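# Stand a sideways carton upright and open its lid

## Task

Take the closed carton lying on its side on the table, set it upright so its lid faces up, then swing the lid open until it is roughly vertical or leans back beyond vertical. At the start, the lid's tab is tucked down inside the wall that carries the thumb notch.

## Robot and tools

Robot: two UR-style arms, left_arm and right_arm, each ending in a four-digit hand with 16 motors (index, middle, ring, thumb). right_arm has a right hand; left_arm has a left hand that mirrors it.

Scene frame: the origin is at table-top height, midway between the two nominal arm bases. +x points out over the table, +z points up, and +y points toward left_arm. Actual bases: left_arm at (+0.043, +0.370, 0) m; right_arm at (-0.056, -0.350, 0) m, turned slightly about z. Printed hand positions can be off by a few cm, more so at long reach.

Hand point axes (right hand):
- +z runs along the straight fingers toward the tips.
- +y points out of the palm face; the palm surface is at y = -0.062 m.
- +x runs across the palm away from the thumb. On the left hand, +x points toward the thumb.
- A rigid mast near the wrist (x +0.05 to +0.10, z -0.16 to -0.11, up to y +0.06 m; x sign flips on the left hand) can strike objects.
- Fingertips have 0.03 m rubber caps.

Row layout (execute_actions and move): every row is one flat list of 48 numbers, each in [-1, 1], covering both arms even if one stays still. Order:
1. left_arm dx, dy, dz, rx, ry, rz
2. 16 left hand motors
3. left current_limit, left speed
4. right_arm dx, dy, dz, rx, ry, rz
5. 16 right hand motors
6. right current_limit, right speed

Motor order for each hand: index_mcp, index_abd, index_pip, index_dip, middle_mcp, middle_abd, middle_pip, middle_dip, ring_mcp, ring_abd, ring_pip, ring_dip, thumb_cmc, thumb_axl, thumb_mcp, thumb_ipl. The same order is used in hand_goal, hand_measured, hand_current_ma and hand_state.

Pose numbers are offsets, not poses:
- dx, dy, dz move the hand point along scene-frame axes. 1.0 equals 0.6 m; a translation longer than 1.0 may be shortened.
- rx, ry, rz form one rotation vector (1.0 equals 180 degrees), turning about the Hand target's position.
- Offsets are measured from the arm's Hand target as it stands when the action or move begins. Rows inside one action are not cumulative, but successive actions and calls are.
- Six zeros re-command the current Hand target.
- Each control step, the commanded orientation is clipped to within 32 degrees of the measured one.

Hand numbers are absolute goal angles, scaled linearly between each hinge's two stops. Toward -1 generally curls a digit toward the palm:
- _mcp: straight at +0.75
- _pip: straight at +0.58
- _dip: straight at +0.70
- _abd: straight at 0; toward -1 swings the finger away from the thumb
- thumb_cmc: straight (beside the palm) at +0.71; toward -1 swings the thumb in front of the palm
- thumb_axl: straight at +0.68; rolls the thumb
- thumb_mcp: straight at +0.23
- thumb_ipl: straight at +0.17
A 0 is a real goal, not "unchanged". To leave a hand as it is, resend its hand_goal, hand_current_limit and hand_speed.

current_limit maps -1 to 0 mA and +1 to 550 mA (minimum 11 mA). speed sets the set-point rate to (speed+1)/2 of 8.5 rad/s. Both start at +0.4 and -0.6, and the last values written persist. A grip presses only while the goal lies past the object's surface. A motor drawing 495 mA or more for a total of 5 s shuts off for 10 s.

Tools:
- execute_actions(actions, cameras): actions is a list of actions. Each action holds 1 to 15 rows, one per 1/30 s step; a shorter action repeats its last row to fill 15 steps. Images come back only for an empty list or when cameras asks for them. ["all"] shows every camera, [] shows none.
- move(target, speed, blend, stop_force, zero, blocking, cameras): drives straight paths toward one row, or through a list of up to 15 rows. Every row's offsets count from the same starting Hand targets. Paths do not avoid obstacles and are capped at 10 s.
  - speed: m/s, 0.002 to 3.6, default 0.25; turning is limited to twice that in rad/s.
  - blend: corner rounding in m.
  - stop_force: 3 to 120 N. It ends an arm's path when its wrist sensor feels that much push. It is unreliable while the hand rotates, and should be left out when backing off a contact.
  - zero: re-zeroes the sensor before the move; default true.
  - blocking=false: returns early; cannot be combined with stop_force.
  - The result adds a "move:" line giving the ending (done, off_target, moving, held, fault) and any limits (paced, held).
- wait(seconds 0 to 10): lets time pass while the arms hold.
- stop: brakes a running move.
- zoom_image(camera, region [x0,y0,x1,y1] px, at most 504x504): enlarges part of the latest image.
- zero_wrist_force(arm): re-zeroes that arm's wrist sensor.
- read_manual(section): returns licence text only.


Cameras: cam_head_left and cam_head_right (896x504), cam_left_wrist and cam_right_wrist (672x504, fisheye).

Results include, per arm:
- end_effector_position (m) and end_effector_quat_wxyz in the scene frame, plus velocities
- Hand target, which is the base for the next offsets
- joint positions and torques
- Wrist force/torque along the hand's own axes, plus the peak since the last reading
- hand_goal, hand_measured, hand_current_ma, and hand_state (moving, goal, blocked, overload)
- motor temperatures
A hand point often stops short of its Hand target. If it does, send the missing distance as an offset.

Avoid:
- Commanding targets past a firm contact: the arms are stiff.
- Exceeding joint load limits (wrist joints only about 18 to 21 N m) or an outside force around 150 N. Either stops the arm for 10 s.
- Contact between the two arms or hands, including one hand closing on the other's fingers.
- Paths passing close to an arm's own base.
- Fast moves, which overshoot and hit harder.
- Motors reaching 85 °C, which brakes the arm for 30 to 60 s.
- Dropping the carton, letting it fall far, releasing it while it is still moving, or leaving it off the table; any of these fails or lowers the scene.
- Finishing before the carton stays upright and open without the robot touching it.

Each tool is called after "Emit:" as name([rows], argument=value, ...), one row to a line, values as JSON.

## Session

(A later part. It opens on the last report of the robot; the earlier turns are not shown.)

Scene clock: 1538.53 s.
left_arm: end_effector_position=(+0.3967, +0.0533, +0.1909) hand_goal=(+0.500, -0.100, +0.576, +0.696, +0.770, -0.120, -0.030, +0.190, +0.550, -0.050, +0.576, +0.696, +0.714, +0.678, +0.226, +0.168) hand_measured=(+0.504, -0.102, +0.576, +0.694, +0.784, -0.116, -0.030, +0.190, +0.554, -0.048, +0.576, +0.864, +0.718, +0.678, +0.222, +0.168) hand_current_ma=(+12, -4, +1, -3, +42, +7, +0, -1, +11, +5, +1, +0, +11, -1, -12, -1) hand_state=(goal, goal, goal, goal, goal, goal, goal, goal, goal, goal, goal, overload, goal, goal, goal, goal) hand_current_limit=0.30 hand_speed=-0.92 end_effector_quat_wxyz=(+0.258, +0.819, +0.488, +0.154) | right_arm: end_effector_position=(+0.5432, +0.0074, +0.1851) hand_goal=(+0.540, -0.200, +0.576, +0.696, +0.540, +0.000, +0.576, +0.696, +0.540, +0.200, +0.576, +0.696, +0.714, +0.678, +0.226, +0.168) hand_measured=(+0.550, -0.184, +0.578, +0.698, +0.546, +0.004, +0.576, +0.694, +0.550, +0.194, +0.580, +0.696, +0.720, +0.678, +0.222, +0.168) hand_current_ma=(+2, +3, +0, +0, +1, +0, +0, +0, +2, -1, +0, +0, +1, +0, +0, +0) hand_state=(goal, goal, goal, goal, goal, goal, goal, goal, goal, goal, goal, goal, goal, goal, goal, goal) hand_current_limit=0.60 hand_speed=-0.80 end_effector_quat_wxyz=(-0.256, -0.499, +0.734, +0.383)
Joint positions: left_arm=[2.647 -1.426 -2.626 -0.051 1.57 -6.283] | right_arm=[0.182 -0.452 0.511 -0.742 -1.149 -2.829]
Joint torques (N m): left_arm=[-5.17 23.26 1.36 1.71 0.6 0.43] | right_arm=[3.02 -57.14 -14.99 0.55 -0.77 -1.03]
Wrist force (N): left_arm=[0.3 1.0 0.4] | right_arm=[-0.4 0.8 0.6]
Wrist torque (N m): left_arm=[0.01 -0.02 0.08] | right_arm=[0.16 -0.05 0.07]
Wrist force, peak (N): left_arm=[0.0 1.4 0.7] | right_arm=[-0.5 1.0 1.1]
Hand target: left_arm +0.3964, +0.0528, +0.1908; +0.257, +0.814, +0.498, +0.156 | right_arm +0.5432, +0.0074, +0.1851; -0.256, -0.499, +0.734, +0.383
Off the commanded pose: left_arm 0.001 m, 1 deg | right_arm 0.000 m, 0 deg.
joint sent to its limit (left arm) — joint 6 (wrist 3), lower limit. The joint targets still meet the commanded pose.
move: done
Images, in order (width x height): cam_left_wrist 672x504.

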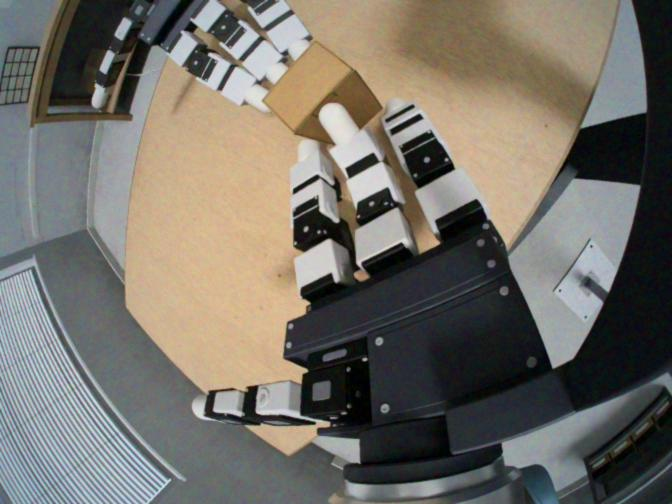

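Emit:
move(target=[0.0078,-0.0030,0,0,0,0,0.5,-0.1,0.576,0.696,0.77,-0.12,-0.03,0.189,0.55,-0.05,0.576,0.696,0.714,0.678,0.226,0.168,0.3,-0.92,0,0,0,0,0,0,0.54,-0.2,0.576,0.696,0.54,0,0.576,0.696,0.54,0.2,0.576,0.696,0.714,0.678,0.226,0.168,0.6,-0.8], speed=0.015, cameras=["cam_left_wrist"])

Emit:
zoom_image(camera="cam_left_wrist", region=[220, 20, 420, 220])

Scene clock: 1545.20 s.
left_arm: end_effector_position=(+0.4015, +0.0515, +0.1909) hand_goal=(+0.500, -0.100, +0.576, +0.696, +0.770, -0.120, -0.030, +0.190, +0.550, -0.050, +0.576, +0.696, +0.714, +0.678, +0.226, +0.168) hand_measured=(+0.504, -0.102, +0.576, +0.694, +0.784, -0.116, -0.030, +0.190, +0.554, -0.048, +0.576, +0.864, +0.718, +0.678, +0.222, +0.168) hand_current_ma=(+12, -4, +1, -3, +41, +6, +0, -1, +11, +5, +1, +0, +11, -1, -12, -1) hand_state=(goal, goal, goal, goal, goal, goal, goal, goal, goal, goal, goal, overload, goal, goal, goal, goal) hand_current_limit=0.30 hand_speed=-0.92 end_effector_quat_wxyz=(+0.258, +0.819, +0.489, +0.154) | right_arm: end_effector_position=(+0.5432, +0.0074, +0.1851) hand_goal=(+0.540, -0.200, +0.576, +0.696, +0.540, +0.000, +0.576, +0.696, +0.540, +0.200, +0.576, +0.696, +0.714, +0.678, +0.226, +0.168) hand_measured=(+0.550, -0.184, +0.578, +0.698, +0.546, +0.004, +0.576, +0.694, +0.550, +0.194, +0.580, +0.696, +0.720, +0.678, +0.222, +0.168) hand_current_ma=(+2, +3, +0, +0, +1, +0, +0, +0, +2, -1, +0, +0, +1, +0, +0, +0) hand_state=(goal, goal, goal, goal, goal, goal, goal, goal, goal, goal, goal, goal, goal, goal, goal, goal) hand_current_limit=0.60 hand_speed=-0.80 end_effector_quat_wxyz=(-0.256, -0.499, +0.734, +0.383)
Joint positions: left_arm=[2.648 -1.44 -2.615 -0.047 1.57 -6.283] | right_arm=[0.182 -0.452 0.511 -0.742 -1.149 -2.829]
Joint torques (N m): left_arm=[2.78 9.09 25.2 5.48 0.59 0.56] | right_arm=[3.09 -59.67 -14.58 0.57 -0.53 -1.13]
Wrist force (N): left_arm=[0.2 0.9 0.6] | right_arm=[-0.4 0.8 0.8]
Wrist torque (N m): left_arm=[-0.03 -0.01 0.07] | right_arm=[0.16 -0.06 0.08]
Wrist force, peak (N): left_arm=[0.1 1.4 0.2] | right_arm=[-0.6 1.2 1.1]
Hand target: left_arm +0.4011, +0.0510, +0.1908; +0.257, +0.814, +0.498, +0.156 | right_arm +0.5432, +0.0074, +0.1851; -0.256, -0.499, +0.734, +0.383
Off the commanded pose: left_arm 0.001 m, 1 deg | right_arm 0.000 m, 0 deg.
joint sent to its limit (left arm) — joint 6 (wrist 3), lower limit. The joint targets still meet the commanded pose.
move: done
Images, in order (width x height): cam_left_wrist 672x504.

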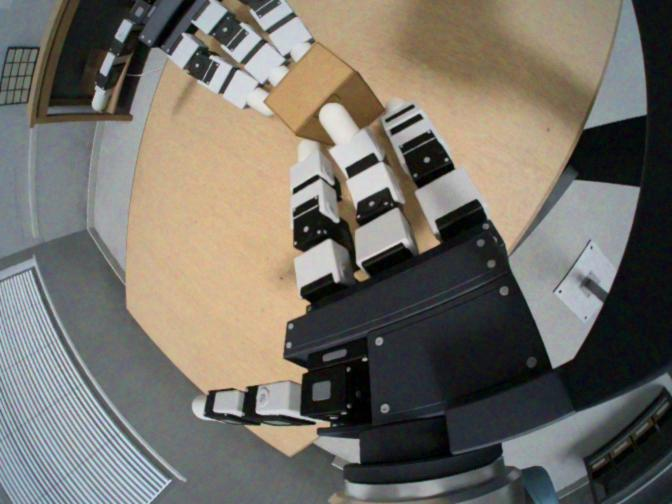

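Scaled by 2.520 from the camera's 672x504 image, which has a finer 960x720 frame.

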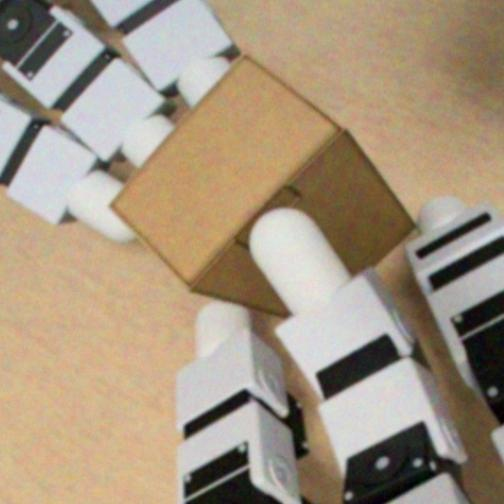

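Emit:
move([
  [0,0,0,0,0,0,0.85,0,0.576,0.696,0.77,-0.12,-0.03,0.189,0.85,-0.05,0.576,0.696,0.714,0.678,0.226,0.168,0.3,-0.85,0,0,0,0,0,0,0.54,-0.2,0.576,0.696,0.54,0,0.576,0.696,0.54,0.2,0.576,0.696,0.714,0.678,0.226,0.168,0.6,-0.8],
], speed=0.015, cameras=["cam_left_wrist"])

Emit:
zoom_image(camera="cam_left_wrist", region=[220, 20, 420, 220])

Emit:
move(target=[0.0062,-0.0024,0,0,0,0,0.85,0,0.576,0.696,0.77,-0.12,-0.03,0.189,0.85,-0.05,0.576,0.696,0.714,0.678,0.226,0.168,0.3,-0.85,0,0,0,0,0,0,0.54,-0.2,0.576,0.696,0.54,0,0.576,0.696,0.54,0.2,0.576,0.696,0.714,0.678,0.226,0.168,0.6,-0.8], speed=0.015, cameras=["cam_left_wrist"])

Emit:
zoom_image(camera="cam_left_wrist", region=[220, 20, 420, 220])

Scene clock: 1566.27 s.
left_arm: end_effector_position=(+0.4014, +0.0515, +0.1908) hand_goal=(+0.850, +0.000, +0.576, +0.696, +0.770, -0.120, -0.030, +0.190, +0.850, -0.050, +0.576, +0.696, +0.714, +0.678, +0.226, +0.168) hand_measured=(+0.850, -0.004, +0.576, +0.694, +0.784, -0.116, -0.030, +0.190, +0.850, -0.048, +0.576, +0.864, +0.718, +0.678, +0.222, +0.168) hand_current_ma=(+1, -6, +1, -3, +41, +6, +0, -1, +1, +5, +1, +0, +11, -1, -12, -1) hand_state=(goal, goal, goal, goal, goal, goal, goal, goal, goal, goal, goal, overload, goal, goal, goal, goal) hand_current_limit=0.30 hand_speed=-0.85 end_effector_quat_wxyz=(+0.258, +0.819, +0.489, +0.154) | right_arm: end_effector_position=(+0.5432, +0.0074, +0.1851) hand_goal=(+0.540, -0.200, +0.576, +0.696, +0.540, +0.000, +0.576, +0.696, +0.540, +0.200, +0.576, +0.696, +0.714, +0.678, +0.226, +0.168) hand_measured=(+0.550, -0.184, +0.578, +0.698, +0.546, +0.004, +0.576, +0.694, +0.550, +0.194, +0.580, +0.696, +0.720, +0.678, +0.222, +0.168) hand_current_ma=(+2, +3, +0, +0, +1, +0, +0, +0, +2, -1, +0, +0, +1, +0, +0, +0) hand_state=(goal, goal, goal, goal, goal, goal, goal, goal, goal, goal, goal, goal, goal, goal, goal, goal) hand_current_limit=0.60 hand_speed=-0.80 end_effector_quat_wxyz=(-0.256, -0.499, +0.734, +0.383)
Joint positions: left_arm=[2.648 -1.44 -2.615 -0.047 1.57 -6.283] | right_arm=[0.182 -0.452 0.511 -0.742 -1.149 -2.829]
Joint torques (N m): left_arm=[-5.55 23.65 0.26 0.7 0.44 0.48] | right_arm=[3.05 -63.25 -14.27 0.41 -0.6 -1.01]
Wrist force (N): left_arm=[0.0 1.2 0.2] | right_arm=[-0.5 0.9 1.0]
Wrist torque (N m): left_arm=[0.01 0.01 0.05] | right_arm=[0.15 -0.05 0.07]
Wrist force, peak (N): left_arm=[-0.1 1.6 0.3] | right_arm=[-0.2 1.2 1.2]
Hand target: left_arm +0.4011, +0.0510, +0.1908; +0.257, +0.814, +0.498, +0.156 | right_arm +0.5432, +0.0074, +0.1851; -0.256, -0.499, +0.734, +0.383
Off the commanded pose: left_arm 0.001 m, 1 deg | right_arm 0.000 m, 0 deg.
joint sent to its limit (left arm) — joint 6 (wrist 3), lower limit. The joint targets still meet the commanded pose.
move: done
Images, in order (width x height): cam_left_wrist 672x504.

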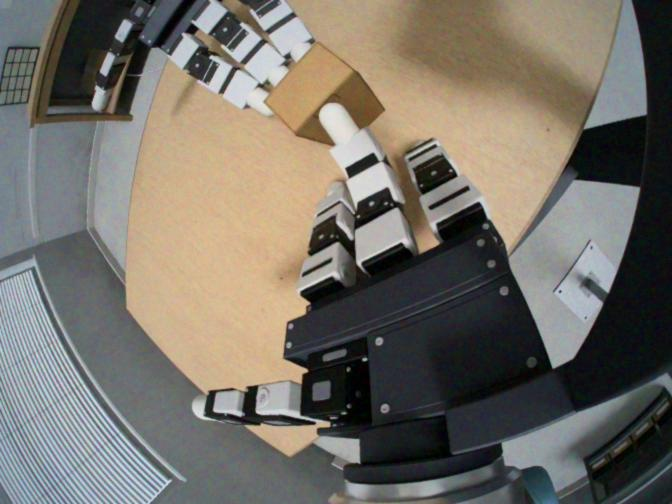

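Scaled by 2.520 from the camera's 672x504 image, which has a finer 960x720 frame.

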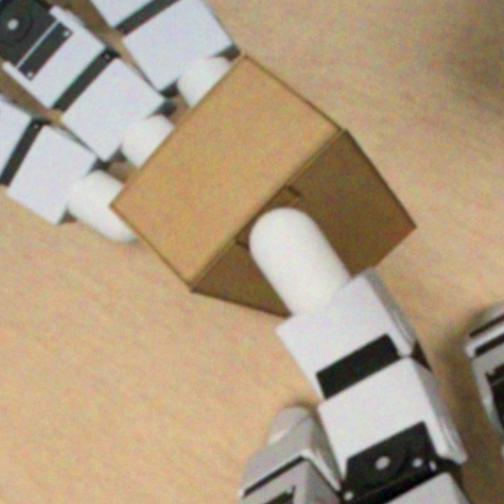

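Scene clock: 1567.20 s.
left_arm: end_effector_position=(+0.4051, +0.0500, +0.1908) hand_goal=(+0.850, +0.000, +0.576, +0.696, +0.770, -0.120, -0.030, +0.190, +0.850, -0.050, +0.576, +0.696, +0.714, +0.678, +0.226, +0.168) hand_measured=(+0.850, -0.004, +0.576, +0.694, +0.786, -0.116, -0.040, +0.178, +0.850, -0.048, +0.576, +0.864, +0.718, +0.678, +0.222, +0.168) hand_current_ma=(+2, -6, +1, -3, +46, +6, -24, -34, +2, +5, +1, +0, +11, -1, -12, -1) hand_state=(goal, goal, goal, goal, goal, goal, goal, goal, goal, goal, goal, overload, goal, goal, goal, goal) hand_current_limit=0.30 hand_speed=-0.85 end_effector_quat_wxyz=(+0.258, +0.819, +0.489, +0.154) | right_arm: end_effector_position=(+0.5432, +0.0074, +0.1851) hand_goal=(+0.540, -0.200, +0.576, +0.696, +0.540, +0.000, +0.576, +0.696, +0.540, +0.200, +0.576, +0.696, +0.714, +0.678, +0.226, +0.168) hand_measured=(+0.550, -0.184, +0.578, +0.698, +0.548, +0.004, +0.576, +0.694, +0.550, +0.192, +0.578, +0.696, +0.720, +0.678, +0.222, +0.168) hand_current_ma=(+2, +3, +0, +0, +1, +0, +0, +0, +2, -1, +0, +0, +1, +0, +0, +0) hand_state=(goal, goal, goal, goal, goal, goal, goal, goal, goal, goal, goal, goal, goal, goal, goal, goal) hand_current_limit=0.60 hand_speed=-0.80 end_effector_quat_wxyz=(-0.256, -0.499, +0.734, +0.383)
Joint positions: left_arm=[2.649 -1.451 -2.607 -0.045 1.57 -6.283] | right_arm=[0.182 -0.452 0.511 -0.742 -1.149 -2.829]
Joint torques (N m): left_arm=[2.79 7.39 28.09 6 0.65 0.52] | right_arm=[5.08 -62.31 -14.12 0.37 -0.62 -0.98]
Wrist force (N): left_arm=[0.4 -1.6 -2.5] | right_arm=[0.7 -0.3 -4.1]
Wrist torque (N m): left_arm=[0.19 -0.01 0.12] | right_arm=[0.46 0.26 0.06]
Wrist force, peak (N): left_arm=[0.5 -2.3 -2.3] | right_arm=[0.8 -0.2 -4.3]
Hand target: left_arm +0.4048, +0.0495, +0.1908; +0.257, +0.814, +0.498, +0.156 | right_arm +0.5432, +0.0074, +0.1851; -0.256, -0.499, +0.734, +0.383
Off the commanded pose: left_arm 0.001 m, 1 deg | right_arm 0.000 m, 0 deg.
joint sent to its limit (left arm) — joint 6 (wrist 3), lower limit. The joint targets still meet the commanded pose.
move: done
Images, in order (width x height): cam_left_wrist 672x504.

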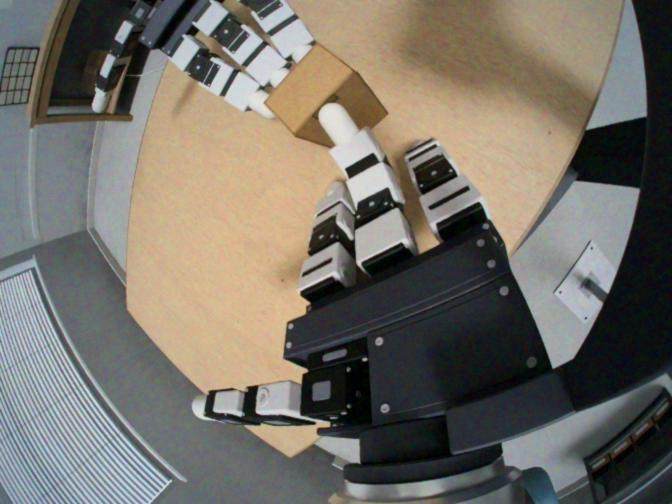

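Scaled by 2.520 from the camera's 672x504 image, which has a finer 960x720 frame.

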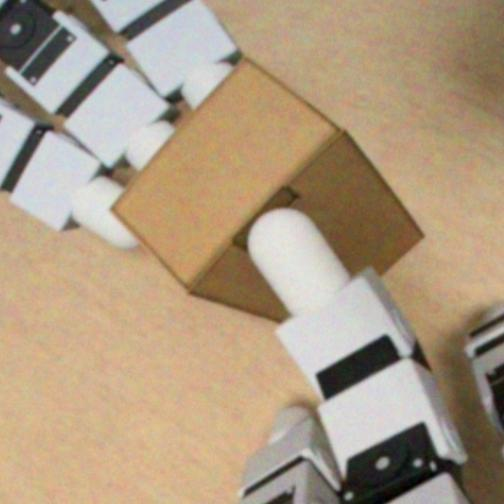

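Emit:
move(target=[0,0,0,0,0,0,0.85,0,0.576,0.696,0.77,-0.12,-0.13,0.189,0.85,-0.05,0.576,0.696,0.714,0.678,0.226,0.168,0.5,-0.92,0,0,0,0,0,0,0.54,-0.2,0.576,0.696,0.54,0,0.576,0.696,0.54,0.2,0.576,0.696,0.714,0.678,0.226,0.168,0.6,-0.8], cameras=["cam_left_wrist"])

Emit:
zoom_image(camera="cam_left_wrist", region=[220, 20, 420, 220])

Scene clock: 1574.53 s.
left_arm: end_effector_position=(+0.4051, +0.0501, +0.1909) hand_goal=(+0.850, +0.000, +0.576, +0.696, +0.770, -0.120, -0.130, +0.190, +0.850, -0.050, +0.576, +0.696, +0.714, +0.678, +0.226, +0.168) hand_measured=(+0.850, -0.004, +0.576, +0.694, +0.784, -0.116, -0.122, +0.188, +0.850, -0.048, +0.576, +0.864, +0.718, +0.678, +0.222, +0.168) hand_current_ma=(+2, -5, +1, -3, +45, +6, +20, -5, +2, +5, +1, +0, +11, -1, -12, -1) hand_state=(goal, goal, goal, goal, goal, goal, goal, goal, goal, goal, goal, overload, goal, goal, goal, goal) hand_current_limit=0.50 hand_speed=-0.92 end_effector_quat_wxyz=(+0.258, +0.819, +0.489, +0.154) | right_arm: end_effector_position=(+0.5432, +0.0074, +0.1851) hand_goal=(+0.540, -0.200, +0.576, +0.696, +0.540, +0.000, +0.576, +0.696, +0.540, +0.200, +0.576, +0.696, +0.714, +0.678, +0.226, +0.168) hand_measured=(+0.550, -0.184, +0.578, +0.698, +0.548, +0.004, +0.576, +0.694, +0.550, +0.192, +0.578, +0.696, +0.720, +0.678, +0.222, +0.168) hand_current_ma=(+2, +3, +0, +0, +1, +0, +0, +0, +2, -1, +0, +0, +1, +0, +0, +0) hand_state=(goal, goal, goal, goal, goal, goal, goal, goal, goal, goal, goal, goal, goal, goal, goal, goal) hand_current_limit=0.60 hand_speed=-0.80 end_effector_quat_wxyz=(-0.256, -0.499, +0.734, +0.383)
Joint positions: left_arm=[2.649 -1.451 -2.607 -0.045 1.57 -6.283] | right_arm=[0.182 -0.452 0.511 -0.742 -1.149 -2.829]
Joint torques (N m): left_arm=[-6.13 25.27 1.48 1.97 0.59 0.52] | right_arm=[1.87 -64.98 -14.71 0.24 -0.37 -1.13]
Wrist force (N): left_arm=[-0.1 1.1 0.2] | right_arm=[-0.5 0.9 0.9]
Wrist torque (N m): left_arm=[-0.01 0.02 0.04] | right_arm=[0.15 -0.05 0.08]
Wrist force, peak (N): left_arm=[0.5 -1.6 -3.1] | right_arm=[0.7 -0.4 -4.3]
Hand target: left_arm +0.4048, +0.0495, +0.1908; +0.257, +0.814, +0.498, +0.156 | right_arm +0.5432, +0.0074, +0.1851; -0.256, -0.499, +0.734, +0.383
Off the commanded pose: left_arm 0.001 m, 1 deg | right_arm 0.000 m, 0 deg.
joint sent to its limit (left arm) — joint 6 (wrist 3), lower limit. The joint targets still meet the commanded pose.
move: done
Images, in order (width x height): cam_left_wrist 672x504.

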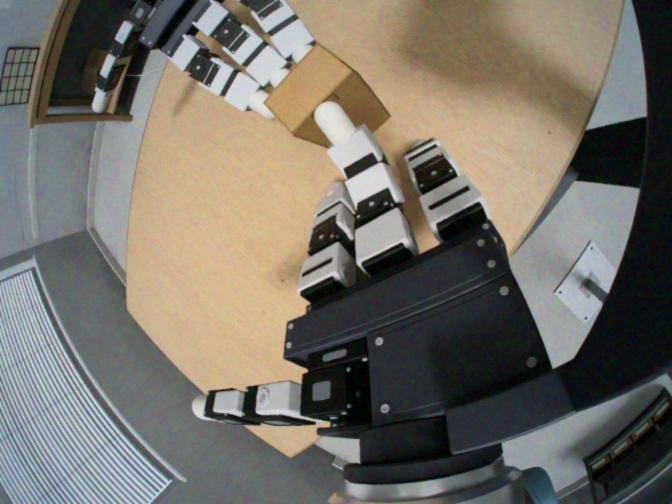

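Scaled by 2.520 from the camera's 672x504 image, which has a finer 960x720 frame.

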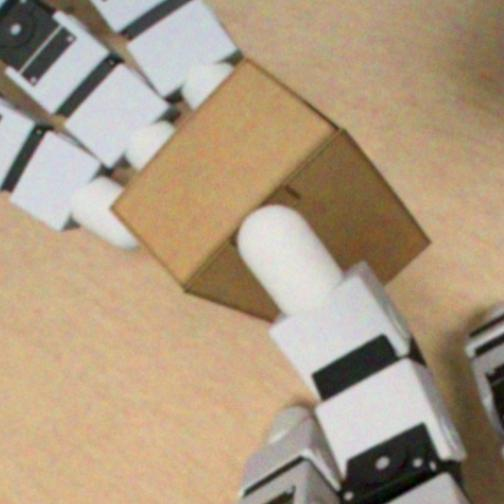

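Emit:
move([
  [0,0,0,0,0,0,0.85,0,0.576,0.696,0.79,-0.12,-0.03,0.189,0.85,-0.05,0.576,0.696,0.714,0.678,0.226,0.168,0.5,-0.9,0,0,0,0,0,0,0.54,-0.2,0.576,0.696,0.54,0,0.576,0.696,0.54,0.2,0.576,0.696,0.714,0.678,0.226,0.168,0.6,-0.8],
  [0.0046,-0.0018,0,0,0,0,0.85,0,0.576,0.696,0.79,-0.12,-0.03,0.189,0.85,-0.05,0.576,0.696,0.714,0.678,0.226,0.168,0.5,-0.9,0,0,0,0,0,0,0.54,-0.2,0.576,0.696,0.54,0,0.576,0.696,0.54,0.2,0.576,0.696,0.714,0.678,0.226,0.168,0.6,-0.8],
], speed=0.015)

Emit:
move([
  [0.0016,-0.0006,0.02,0,0,0,0.85,0,0.576,0.696,0.79,-0.12,-0.03,0.189,0.85,-0.05,0.576,0.696,0.714,0.678,0.226,0.168,0.5,-0.9,0,0,0,0,0,0,0.54,-0.2,0.576,0.696,0.54,0,0.576,0.696,0.54,0.2,0.576,0.696,0.714,0.678,0.226,0.168,0.6,-0.8],
], speed=0.015, cameras=["cam_left_wrist"])

Emit:
zoom_image(camera="cam_left_wrist", region=[220, 20, 420, 220])

Scene clock: 1600.03 s.
left_arm: end_effector_position=(+0.4079, +0.0490, +0.1909) hand_goal=(+0.850, +0.000, +0.576, +0.696, +0.790, -0.120, -0.030, +0.190, +0.850, -0.050, +0.576, +0.696, +0.714, +0.678, +0.226, +0.168) hand_measured=(+0.852, -0.004, +0.576, +0.694, +0.794, -0.118, -0.054, +0.168, +0.852, -0.048, +0.576, +0.864, +0.718, +0.678, +0.222, +0.168) hand_current_ma=(+2, -5, +1, -3, +7, +5, -77, -70, +2, +5, +1, +0, +11, -1, -12, -1) hand_state=(goal, goal, goal, goal, goal, goal, blocked, blocked, goal, goal, goal, overload, goal, goal, goal, goal) hand_current_limit=0.50 hand_speed=-0.90 end_effector_quat_wxyz=(+0.258, +0.819, +0.490, +0.154) | right_arm: end_effector_position=(+0.5432, +0.0074, +0.1851) hand_goal=(+0.540, -0.200, +0.576, +0.696, +0.540, +0.000, +0.576, +0.696, +0.540, +0.200, +0.576, +0.696, +0.714, +0.678, +0.226, +0.168) hand_measured=(+0.550, -0.188, +0.578, +0.698, +0.542, +0.000, +0.574, +0.694, +0.548, +0.188, +0.576, +0.694, +0.720, +0.678, +0.222, +0.168) hand_current_ma=(+2, +1, +0, +0, +0, +0, +0, +0, +1, -2, +0, +0, +1, +0, +0, +0) hand_state=(goal, goal, goal, goal, goal, goal, goal, goal, goal, goal, goal, goal, goal, goal, goal, goal) hand_current_limit=0.60 hand_speed=-0.80 end_effector_quat_wxyz=(-0.256, -0.499, +0.734, +0.383)
Joint positions: left_arm=[2.65 -1.459 -2.6 -0.043 1.57 -6.283] | right_arm=[0.182 -0.452 0.511 -0.742 -1.149 -2.829]
Joint torques (N m): left_arm=[-0.36 5 28.77 5.71 0.66 0.48] | right_arm=[2.2 -67.4 -14.69 0.24 -0.2 -0.97]
Wrist force (N): left_arm=[0.8 -1.2 -4.1] | right_arm=[0.9 0.0 -4.9]
Wrist torque (N m): left_arm=[0.28 -0.05 0.14] | right_arm=[0.50 0.38 0.06]
Wrist force, peak (N): left_arm=[0.8 -1.6 -4.2] | right_arm=[1.1 -0.1 -5.5]
Hand target: left_arm +0.4076, +0.0485, +0.1908; +0.257, +0.814, +0.498, +0.156 | right_arm +0.5432, +0.0074, +0.1851; -0.256, -0.499, +0.734, +0.383
Off the commanded pose: left_arm 0.001 m, 1 deg | right_arm 0.000 m, 0 deg.
joint sent to its limit (left arm) — joint 6 (wrist 3), lower limit. The joint targets still meet the commanded pose.
move: done

Scene clock: 1601.13 s.
left_arm: end_effector_position=(+0.4088, +0.0486, +0.2030) hand_goal=(+0.850, +0.000, +0.576, +0.696, +0.790, -0.120, -0.030, +0.190, +0.850, -0.050, +0.576, +0.696, +0.714, +0.678, +0.226, +0.168) hand_measured=(+0.852, -0.004, +0.576, +0.694, +0.802, -0.118, -0.030, +0.188, +0.852, -0.048, +0.576, +0.864, +0.718, +0.678, +0.222, +0.168) hand_current_ma=(+2, -5, +1, -3, +33, +5, -1, -5, +2, +5, +1, +0, +11, -1, -12, -1) hand_state=(goal, goal, goal, goal, goal, goal, goal, goal, goal, goal, goal, overload, goal, goal, goal, goal) hand_current_limit=0.50 hand_speed=-0.90 end_effector_quat_wxyz=(+0.258, +0.818, +0.490, +0.154) | right_arm: end_effector_position=(+0.5432, +0.0074, +0.1851) hand_goal=(+0.540, -0.200, +0.576, +0.696, +0.540, +0.000, +0.576, +0.696, +0.540, +0.200, +0.576, +0.696, +0.714, +0.678, +0.226, +0.168) hand_measured=(+0.550, -0.188, +0.578, +0.698, +0.546, +0.000, +0.576, +0.694, +0.548, +0.188, +0.578, +0.694, +0.720, +0.678, +0.222, +0.168) hand_current_ma=(+2, +1, +0, +0, +1, +0, +0, +0, +1, -2, +0, +0, +1, +0, +0, +0) hand_state=(goal, goal, goal, goal, goal, goal, goal, goal, goal, goal, goal, goal, goal, goal, goal, goal) hand_current_limit=0.60 hand_speed=-0.80 end_effector_quat_wxyz=(-0.256, -0.499, +0.734, +0.383)
Joint positions: left_arm=[2.65 -1.42 -2.582 -0.101 1.57 -6.283] | right_arm=[0.182 -0.452 0.511 -0.742 -1.149 -2.829]
Joint torques (N m): left_arm=[-5.93 -1.48 20.9 5.55 0.62 0.53] | right_arm=[2.57 -68.7 -16.12 0.01 -0.16 -1.01]
Wrist force (N): left_arm=[0.3 1.1 0.6] | right_arm=[-0.3 0.9 0.8]
Wrist torque (N m): left_arm=[-0.05 -0.03 0.08] | right_arm=[0.16 -0.08 0.10]
Wrist force, peak (N): left_arm=[0.9 -2.3 -3.8] | right_arm=[1.0 -0.1 -5.2]
Hand target: left_arm +0.4085, +0.0481, +0.2028; +0.257, +0.814, +0.498, +0.156 | right_arm +0.5432, +0.0074, +0.1851; -0.256, -0.499, +0.734, +0.383
Off the commanded pose: left_arm 0.001 m, 1 deg | right_arm 0.000 m, 0 deg.
joint sent to its limit (left arm) — joint 6 (wrist 3), lower limit. The joint targets still meet the commanded pose.
move: done
Images, in order (width x height): cam_left_wrist 672x504.

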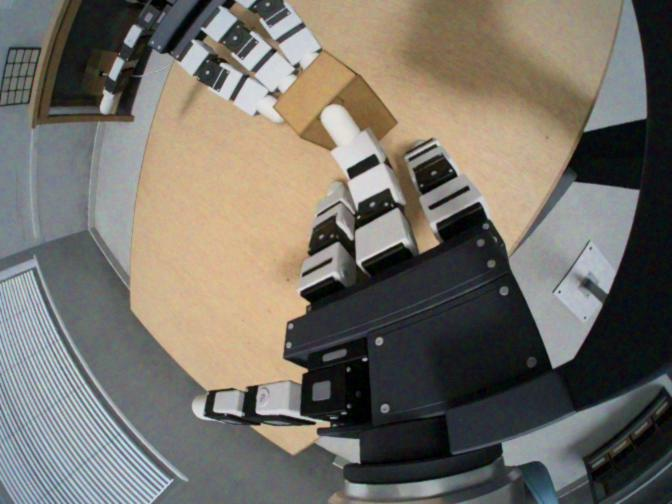

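Scaled by 2.520 from the camera's 672x504 image, which has a finer 960x720 frame.

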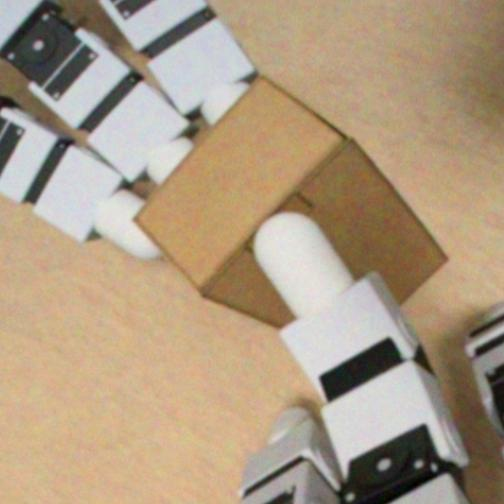

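Emit:
wait(seconds=0, cameras=["cam_head_left","cam_right_wrist"])

Emit:
zoom_image(camera="cam_head_left", region=[340, 240, 420, 320])

Emit:
zoom_image(camera="cam_right_wrist", region=[240, 0, 440, 180])

Scene clock: 1607.80 s.
left_arm: end_effector_position=(+0.4088, +0.0486, +0.2028) hand_goal=(+0.850, +0.000, +0.576, +0.696, +0.790, -0.120, -0.030, +0.190, +0.850, -0.050, +0.576, +0.696, +0.714, +0.678, +0.226, +0.168) hand_measured=(+0.852, -0.004, +0.576, +0.694, +0.802, -0.118, -0.030, +0.188, +0.852, -0.048, +0.576, +0.864, +0.718, +0.678, +0.222, +0.168) hand_current_ma=(+2, -5, +1, -3, +33, +5, -1, -5, +2, +5, +1, +0, +11, -1, -12, -1) hand_state=(goal, goal, goal, goal, goal, goal, goal, goal, goal, goal, goal, overload, goal, goal, goal, goal) hand_current_limit=0.50 hand_speed=-0.90 end_effector_quat_wxyz=(+0.258, +0.819, +0.490, +0.154) | right_arm: end_effector_position=(+0.5432, +0.0074, +0.1851) hand_goal=(+0.540, -0.200, +0.576, +0.696, +0.540, +0.000, +0.576, +0.696, +0.540, +0.200, +0.576, +0.696, +0.714, +0.678, +0.226, +0.168) hand_measured=(+0.550, -0.188, +0.578, +0.698, +0.546, +0.000, +0.576, +0.694, +0.548, +0.188, +0.578, +0.694, +0.720, +0.678, +0.222, +0.168) hand_current_ma=(+2, +1, +0, +0, +1, +0, +0, +0, +1, -2, +0, +0, +1, +0, +0, +0) hand_state=(goal, goal, goal, goal, goal, goal, goal, goal, goal, goal, goal, goal, goal, goal, goal, goal) hand_current_limit=0.60 hand_speed=-0.80 end_effector_quat_wxyz=(-0.256, -0.499, +0.734, +0.383)
Joint positions: left_arm=[2.65 -1.42 -2.582 -0.101 1.57 -6.283] | right_arm=[0.182 -0.452 0.511 -0.742 -1.149 -2.829]
Joint torques (N m): left_arm=[-5.95 -1.4 -0.2 5.55 -0.54 0.49] | right_arm=[1.98 -68.62 -13.81 0.02 -0.22 -0.86]
Wrist force (N): left_arm=[-0.2 1.1 0.5] | right_arm=[-0.5 0.8 1.0]
Wrist torque (N m): left_arm=[-0.06 0.03 0.05] | right_arm=[0.13 -0.05 0.08]
Wrist force, peak (N): left_arm=[-0.1 1.5 0.6] | right_arm=[-0.2 1.3 1.1]
Hand target: left_arm +0.4085, +0.0481, +0.2028; +0.257, +0.814, +0.498, +0.156 | right_arm +0.5432, +0.0074, +0.1851; -0.256, -0.499, +0.734, +0.383
Off the commanded pose: left_arm 0.001 m, 1 deg | right_arm 0.000 m, 0 deg.
Images, in order (width x height): cam_head_left 896x504, cam_right_wrist 672x504.

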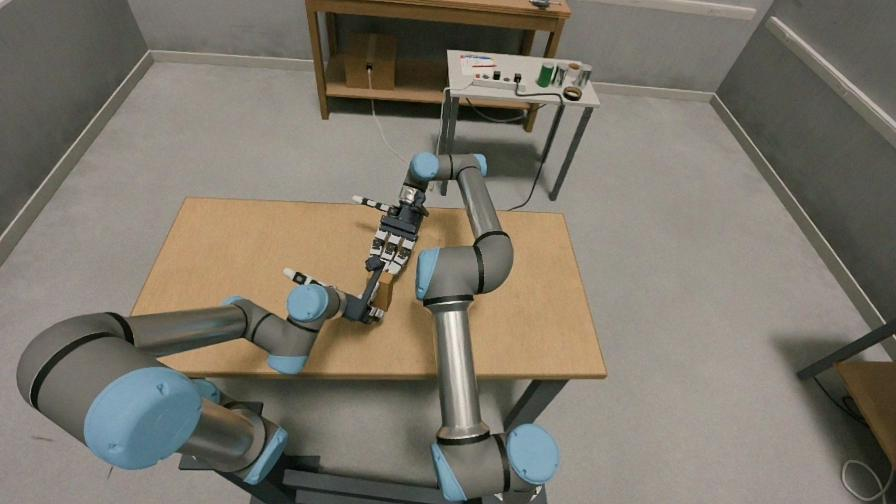

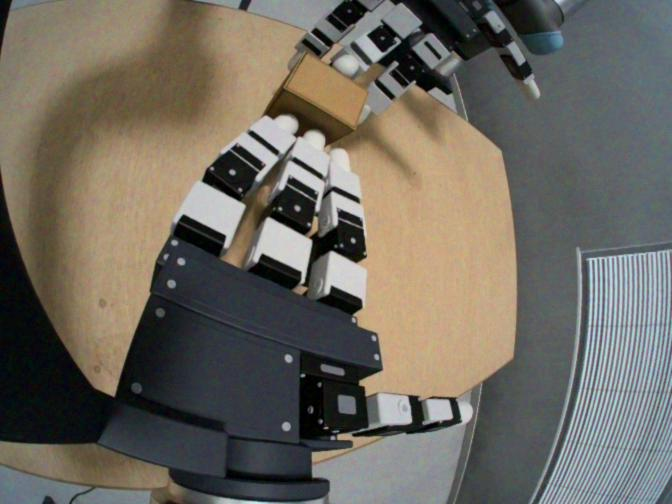

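Scaled by 6.300 from the camera's 896x504 image, which has a finer 1280x720 frame.

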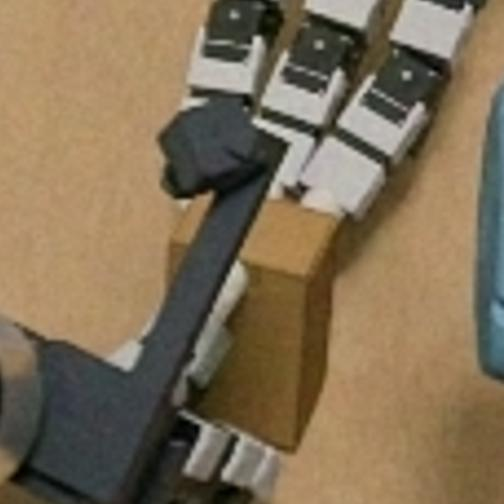

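Scaled by 2.520 from the camera's 672x504 image, which has a finer 960x720 frame.

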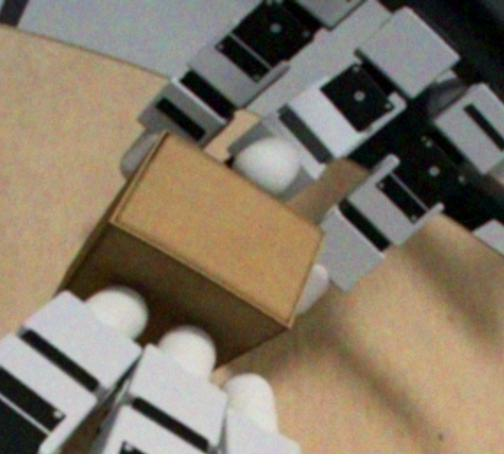

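Emit:
move([
  [-0.025,0.01,0,0,0,0,0.85,0,0.576,0.696,0.82,-0.12,-0.03,0.189,0.85,-0.05,0.576,0.696,0.714,0.678,0.226,0.168,0.5,-0.9,0,0,0,0,0,0,0.54,-0.2,0.576,0.696,0.54,0,0.576,0.696,0.54,0.2,0.576,0.696,0.714,0.678,0.226,0.168,0.6,-0.8],
  [-0.025,0.01,-0.02,0,0,0,0.85,0,0.576,0.696,0.82,-0.12,-0.03,0.189,0.85,-0.05,0.576,0.696,0.714,0.678,0.226,0.168,0.5,-0.9,0,0,0,0,0,0,0.54,-0.2,0.576,0.696,0.54,0,0.576,0.696,0.54,0.2,0.576,0.696,0.714,0.678,0.226,0.168,0.6,-0.8],
], speed=0.04, cameras=["cam_left_wrist"])

Emit:
zoom_image(camera="cam_left_wrist", region=[260, 40, 420, 160])

Scene clock: 1643.00 s.
left_arm: end_effector_position=(+0.3937, +0.0547, +0.1906) hand_goal=(+0.850, +0.000, +0.576, +0.696, +0.820, -0.120, -0.030, +0.190, +0.850, -0.050, +0.576, +0.696, +0.714, +0.678, +0.226, +0.168) hand_measured=(+0.852, -0.004, +0.576, +0.694, +0.822, -0.118, -0.030, +0.188, +0.852, -0.048, +0.576, +0.864, +0.718, +0.678, +0.222, +0.168) hand_current_ma=(+2, -5, +1, -3, +7, +5, +0, -5, +2, +5, +1, +0, +11, -1, -12, -1) hand_state=(goal, goal, goal, goal, goal, goal, goal, goal, goal, goal, goal, overload, goal, goal, goal, goal) hand_current_limit=0.50 hand_speed=-0.90 end_effector_quat_wxyz=(+0.258, +0.819, +0.488, +0.154) end_effector_velocity=(+0.000, +0.000, -0.001) end_effector_angular_velocity=(+0.002, +0.003, +0.000) | right_arm: end_effector_position=(+0.5432, +0.0074, +0.1851) hand_goal=(+0.540, -0.200, +0.576, +0.696, +0.540, +0.000, +0.576, +0.696, +0.540, +0.200, +0.576, +0.696, +0.714, +0.678, +0.226, +0.168) hand_measured=(+0.550, -0.188, +0.578, +0.698, +0.546, +0.000, +0.576, +0.694, +0.548, +0.188, +0.578, +0.694, +0.720, +0.678, +0.222, +0.168) hand_current_ma=(+2, +1, +0, +0, +1, +0, +0, +0, +1, -2, +0, +0, +1, +0, +0, +0) hand_state=(goal, goal, goal, goal, goal, goal, goal, goal, goal, goal, goal, goal, goal, goal, goal, goal) hand_current_limit=0.60 hand_speed=-0.80 end_effector_quat_wxyz=(-0.256, -0.499, +0.734, +0.383)
Joint positions: left_arm=[2.646 -1.417 -2.633 -0.053 1.57 -6.283] | right_arm=[0.182 -0.452 0.511 -0.742 -1.149 -2.829]
Joint velocities: left_arm=[0 0.002 0 -0.005 0.001 0] | right_arm=[within noise]
Joint torques (N m): left_arm=[-5.65 23.27 26.26 0.07 0.64 0.45] | right_arm=[3.15 -71.98 -13.98 -0.02 0.05 -0.66]
Wrist force (N): left_arm=[0.0 1.1 0.2] | right_arm=[-0.5 0.8 1.0]
Wrist torque (N m): left_arm=[0.00 0.01 0.04] | right_arm=[0.13 -0.06 0.08]
Wrist force, peak (N): left_arm=[0.0 1.7 0.5] | right_arm=[-0.7 0.8 1.2]
Hand target: left_arm +0.3935, +0.0541, +0.1908; +0.257, +0.814, +0.498, +0.156 | right_arm +0.5432, +0.0074, +0.1851; -0.256, -0.499, +0.734, +0.383
Off the commanded pose: left_arm 0.001 m, 1 deg | right_arm 0.000 m, 0 deg.
joint sent to its limit (left arm) — joint 6 (wrist 3), lower limit. The joint targets still meet the commanded pose.
move: done
Images, in order (width x height): cam_left_wrist 672x504.

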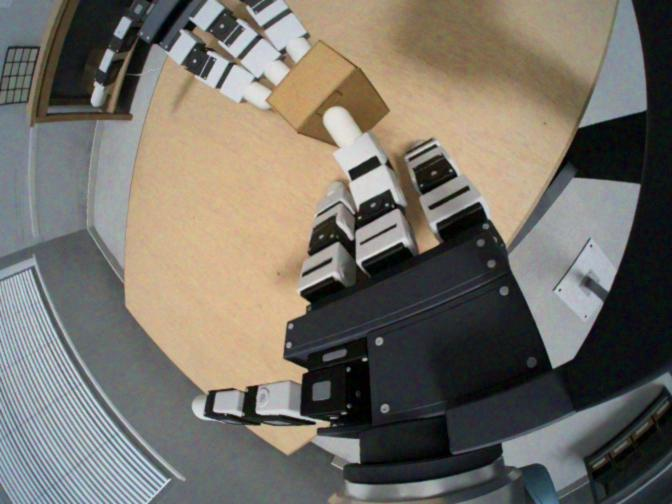

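Scaled by 3.150 from the camera's 672x504 image, which has a finer 960x720 frame.

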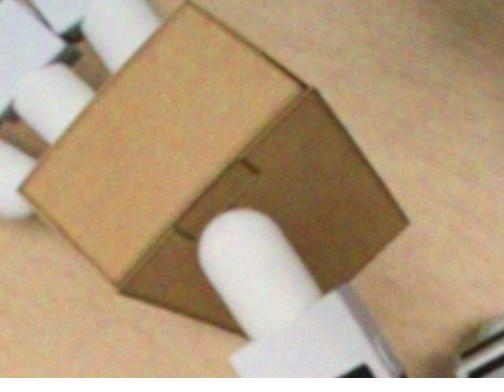

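Emit:
move([
  [0.021,-0.0075,0,0,0,0,0.85,0,0.576,0.696,0.82,-0.12,-0.03,0.189,0.85,-0.05,0.576,0.696,0.714,0.678,0.226,0.168,0.6,-0.93,0,0,0,0,0,0,0.54,-0.2,0.576,0.696,0.54,0,0.576,0.696,0.54,0.2,0.576,0.696,0.714,0.678,0.226,0.168,0.6,-0.8],
  [0.021,-0.0075,0,0,0,0,0.85,0,0.576,0.696,0.75,-0.12,-0.03,0.189,0.85,-0.05,0.576,0.696,0.714,0.678,0.226,0.168,0.6,-0.93,0,0,0,0,0,0,0.54,-0.2,0.576,0.696,0.54,0,0.576,0.696,0.54,0.2,0.576,0.696,0.714,0.678,0.226,0.168,0.6,-0.8],
], speed=0.02, cameras=["cam_left_wrist"])

Emit:
zoom_image(camera="cam_left_wrist", region=[260, 40, 420, 160])

Emit:
move([
  [0,0,0,0,0,0,0.85,0,0.576,0.696,0.72,-0.12,-0.06,0.189,0.85,-0.05,0.576,0.696,0.714,0.678,0.226,0.168,0.6,-0.93,0,0,0,0,0,0,0.54,-0.2,0.576,0.696,0.54,0,0.576,0.696,0.54,0.2,0.576,0.696,0.714,0.678,0.226,0.168,0.6,-0.8],
], speed=0.02, cameras=["cam_left_wrist"])

Emit:
zoom_image(camera="cam_left_wrist", region=[260, 40, 420, 160])

Scene clock: 1666.17 s.
left_arm: end_effector_position=(+0.4064, +0.0501, +0.1909) hand_goal=(+0.850, +0.000, +0.576, +0.696, +0.750, -0.120, -0.030, +0.190, +0.850, -0.050, +0.576, +0.696, +0.714, +0.678, +0.226, +0.168) hand_measured=(+0.852, -0.004, +0.576, +0.694, +0.766, -0.118, -0.030, +0.188, +0.852, -0.048, +0.576, +0.864, +0.718, +0.678, +0.222, +0.168) hand_current_ma=(+2, -5, +1, -3, +49, +5, +0, -5, +2, +5, +1, +0, +11, -1, -12, -1) hand_state=(goal, goal, goal, goal, goal, goal, goal, goal, goal, goal, goal, overload, goal, goal, goal, goal) hand_current_limit=0.60 hand_speed=-0.93 end_effector_quat_wxyz=(+0.258, +0.818, +0.490, +0.154) | right_arm: end_effector_position=(+0.5432, +0.0074, +0.1851) hand_goal=(+0.540, -0.200, +0.576, +0.696, +0.540, +0.000, +0.576, +0.696, +0.540, +0.200, +0.576, +0.696, +0.714, +0.678, +0.226, +0.168) hand_measured=(+0.550, -0.188, +0.578, +0.698, +0.546, +0.000, +0.576, +0.694, +0.548, +0.188, +0.578, +0.694, +0.720, +0.678, +0.222, +0.168) hand_current_ma=(+2, +1, +0, +0, +1, +0, +0, +0, +1, -2, +0, +0, +1, +0, +0, +0) hand_state=(goal, goal, goal, goal, goal, goal, goal, goal, goal, goal, goal, goal, goal, goal, goal, goal) hand_current_limit=0.60 hand_speed=-0.80 end_effector_quat_wxyz=(-0.256, -0.499, +0.734, +0.383)
Joint positions: left_arm=[2.651 -1.454 -2.605 -0.044 1.57 -6.283] | right_arm=[0.182 -0.452 0.511 -0.742 -1.149 -2.829]
Joint torques (N m): left_arm=[-5.99 25.17 -0.91 2.39 0.41 0.44] | right_arm=[3.03 -74.88 -14.88 -0.15 0.26 -0.64]
Wrist force (N): left_arm=[-0.2 0.9 0.1] | right_arm=[-0.5 0.9 1.2]
Wrist torque (N m): left_arm=[-0.01 0.03 0.04] | right_arm=[0.13 -0.06 0.08]
Wrist force, peak (N): left_arm=[-0.1 1.7 0.3] | right_arm=[-0.3 1.2 1.1]
Hand target: left_arm +0.4061, +0.0496, +0.1908; +0.257, +0.814, +0.498, +0.156 | right_arm +0.5432, +0.0074, +0.1851; -0.256, -0.499, +0.734, +0.383
Off the commanded pose: left_arm 0.001 m, 1 deg | right_arm 0.000 m, 0 deg.
joint sent to its limit (left arm) — joint 6 (wrist 3), lower limit. The joint targets still meet the commanded pose.
move: done
Images, in order (width x height): cam_left_wrist 672x504.

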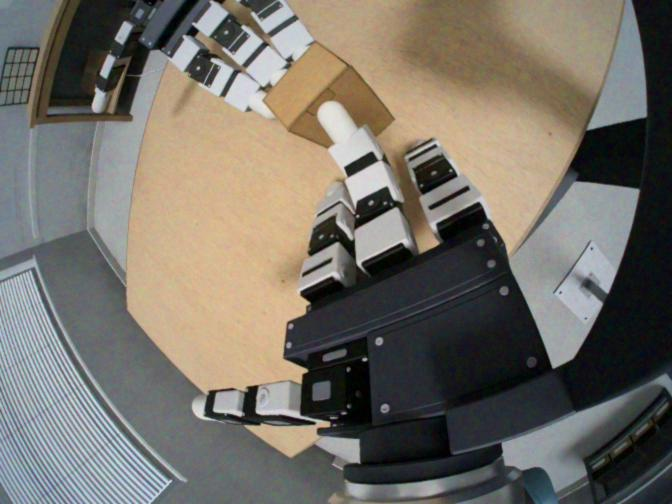

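Scaled by 3.150 from the camera's 672x504 image, which has a finer 960x720 frame.

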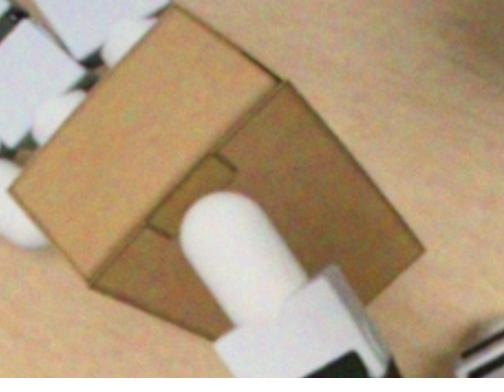

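Scene clock: 1666.67 s.
left_arm: end_effector_position=(+0.4064, +0.0501, +0.1909) hand_goal=(+0.850, +0.000, +0.576, +0.696, +0.720, -0.120, -0.060, +0.190, +0.850, -0.050, +0.576, +0.696, +0.714, +0.678, +0.226, +0.168) hand_measured=(+0.852, -0.004, +0.576, +0.694, +0.736, -0.118, -0.052, +0.188, +0.852, -0.048, +0.576, +0.864, +0.718, +0.678, +0.222, +0.168) hand_current_ma=(+2, -5, +1, -3, +47, +5, +20, -5, +2, +5, +1, +0, +11, -1, -12, -1) hand_state=(goal, goal, goal, goal, goal, goal, goal, goal, goal, goal, goal, overload, goal, goal, goal, goal) hand_current_limit=0.60 hand_speed=-0.93 end_effector_quat_wxyz=(+0.258, +0.818, +0.490, +0.154) | right_arm: end_effector_position=(+0.5432, +0.0074, +0.1851) hand_goal=(+0.540, -0.200, +0.576, +0.696, +0.540, +0.000, +0.576, +0.696, +0.540, +0.200, +0.576, +0.696, +0.714, +0.678, +0.226, +0.168) hand_measured=(+0.550, -0.188, +0.578, +0.698, +0.546, +0.000, +0.576, +0.694, +0.548, +0.188, +0.578, +0.694, +0.720, +0.678, +0.222, +0.168) hand_current_ma=(+2, +1, +0, +0, +1, +0, +0, +0, +1, -2, +0, +0, +1, +0, +0, +0) hand_state=(goal, goal, goal, goal, goal, goal, goal, goal, goal, goal, goal, goal, goal, goal, goal, goal) hand_current_limit=0.60 hand_speed=-0.80 end_effector_quat_wxyz=(-0.256, -0.499, +0.734, +0.383)
Joint positions: left_arm=[2.651 -1.454 -2.605 -0.044 1.57 -6.283] | right_arm=[0.182 -0.452 0.511 -0.742 -1.149 -2.829]
Joint torques (N m): left_arm=[-6.01 24.85 -0.44 0.65 0.32 0.4] | right_arm=[4.2 -74.86 -15.28 -0.06 0.17 -0.58]
Wrist force (N): left_arm=[-0.1 1.4 0.2] | right_arm=[-0.6 0.8 0.9]
Wrist torque (N m): left_arm=[0.04 0.03 0.02] | right_arm=[0.14 -0.04 0.07]
Wrist force, peak (N): left_arm=[0.1 1.4 0.3] | right_arm=[-0.6 1.0 1.1]
Hand target: left_arm +0.4061, +0.0496, +0.1908; +0.257, +0.814, +0.498, +0.156 | right_arm +0.5432, +0.0074, +0.1851; -0.256, -0.499, +0.734, +0.383
Off the commanded pose: left_arm 0.001 m, 1 deg | right_arm 0.000 m, 0 deg.
joint sent to its limit (left arm) — joint 6 (wrist 3), lower limit. The joint targets still meet the commanded pose.
move: done
Images, in order (width x height): cam_left_wrist 672x504.

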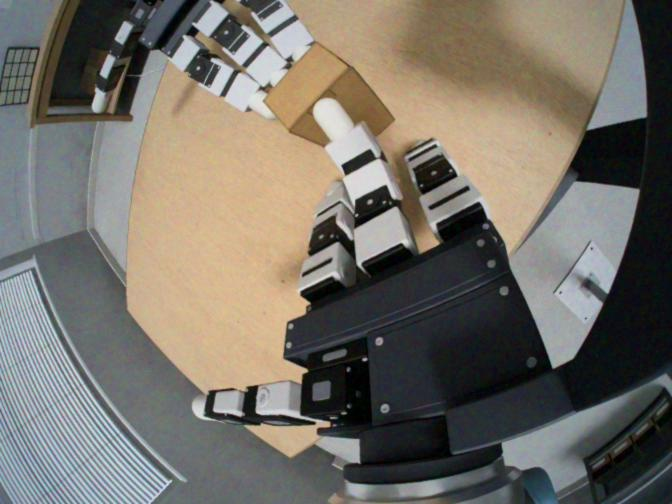

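Scaled by 3.150 from the camera's 672x504 image, which has a finer 960x720 frame.

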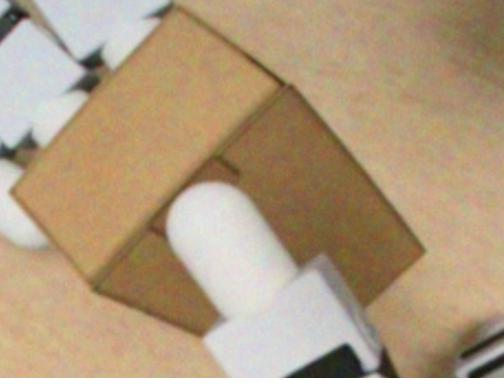

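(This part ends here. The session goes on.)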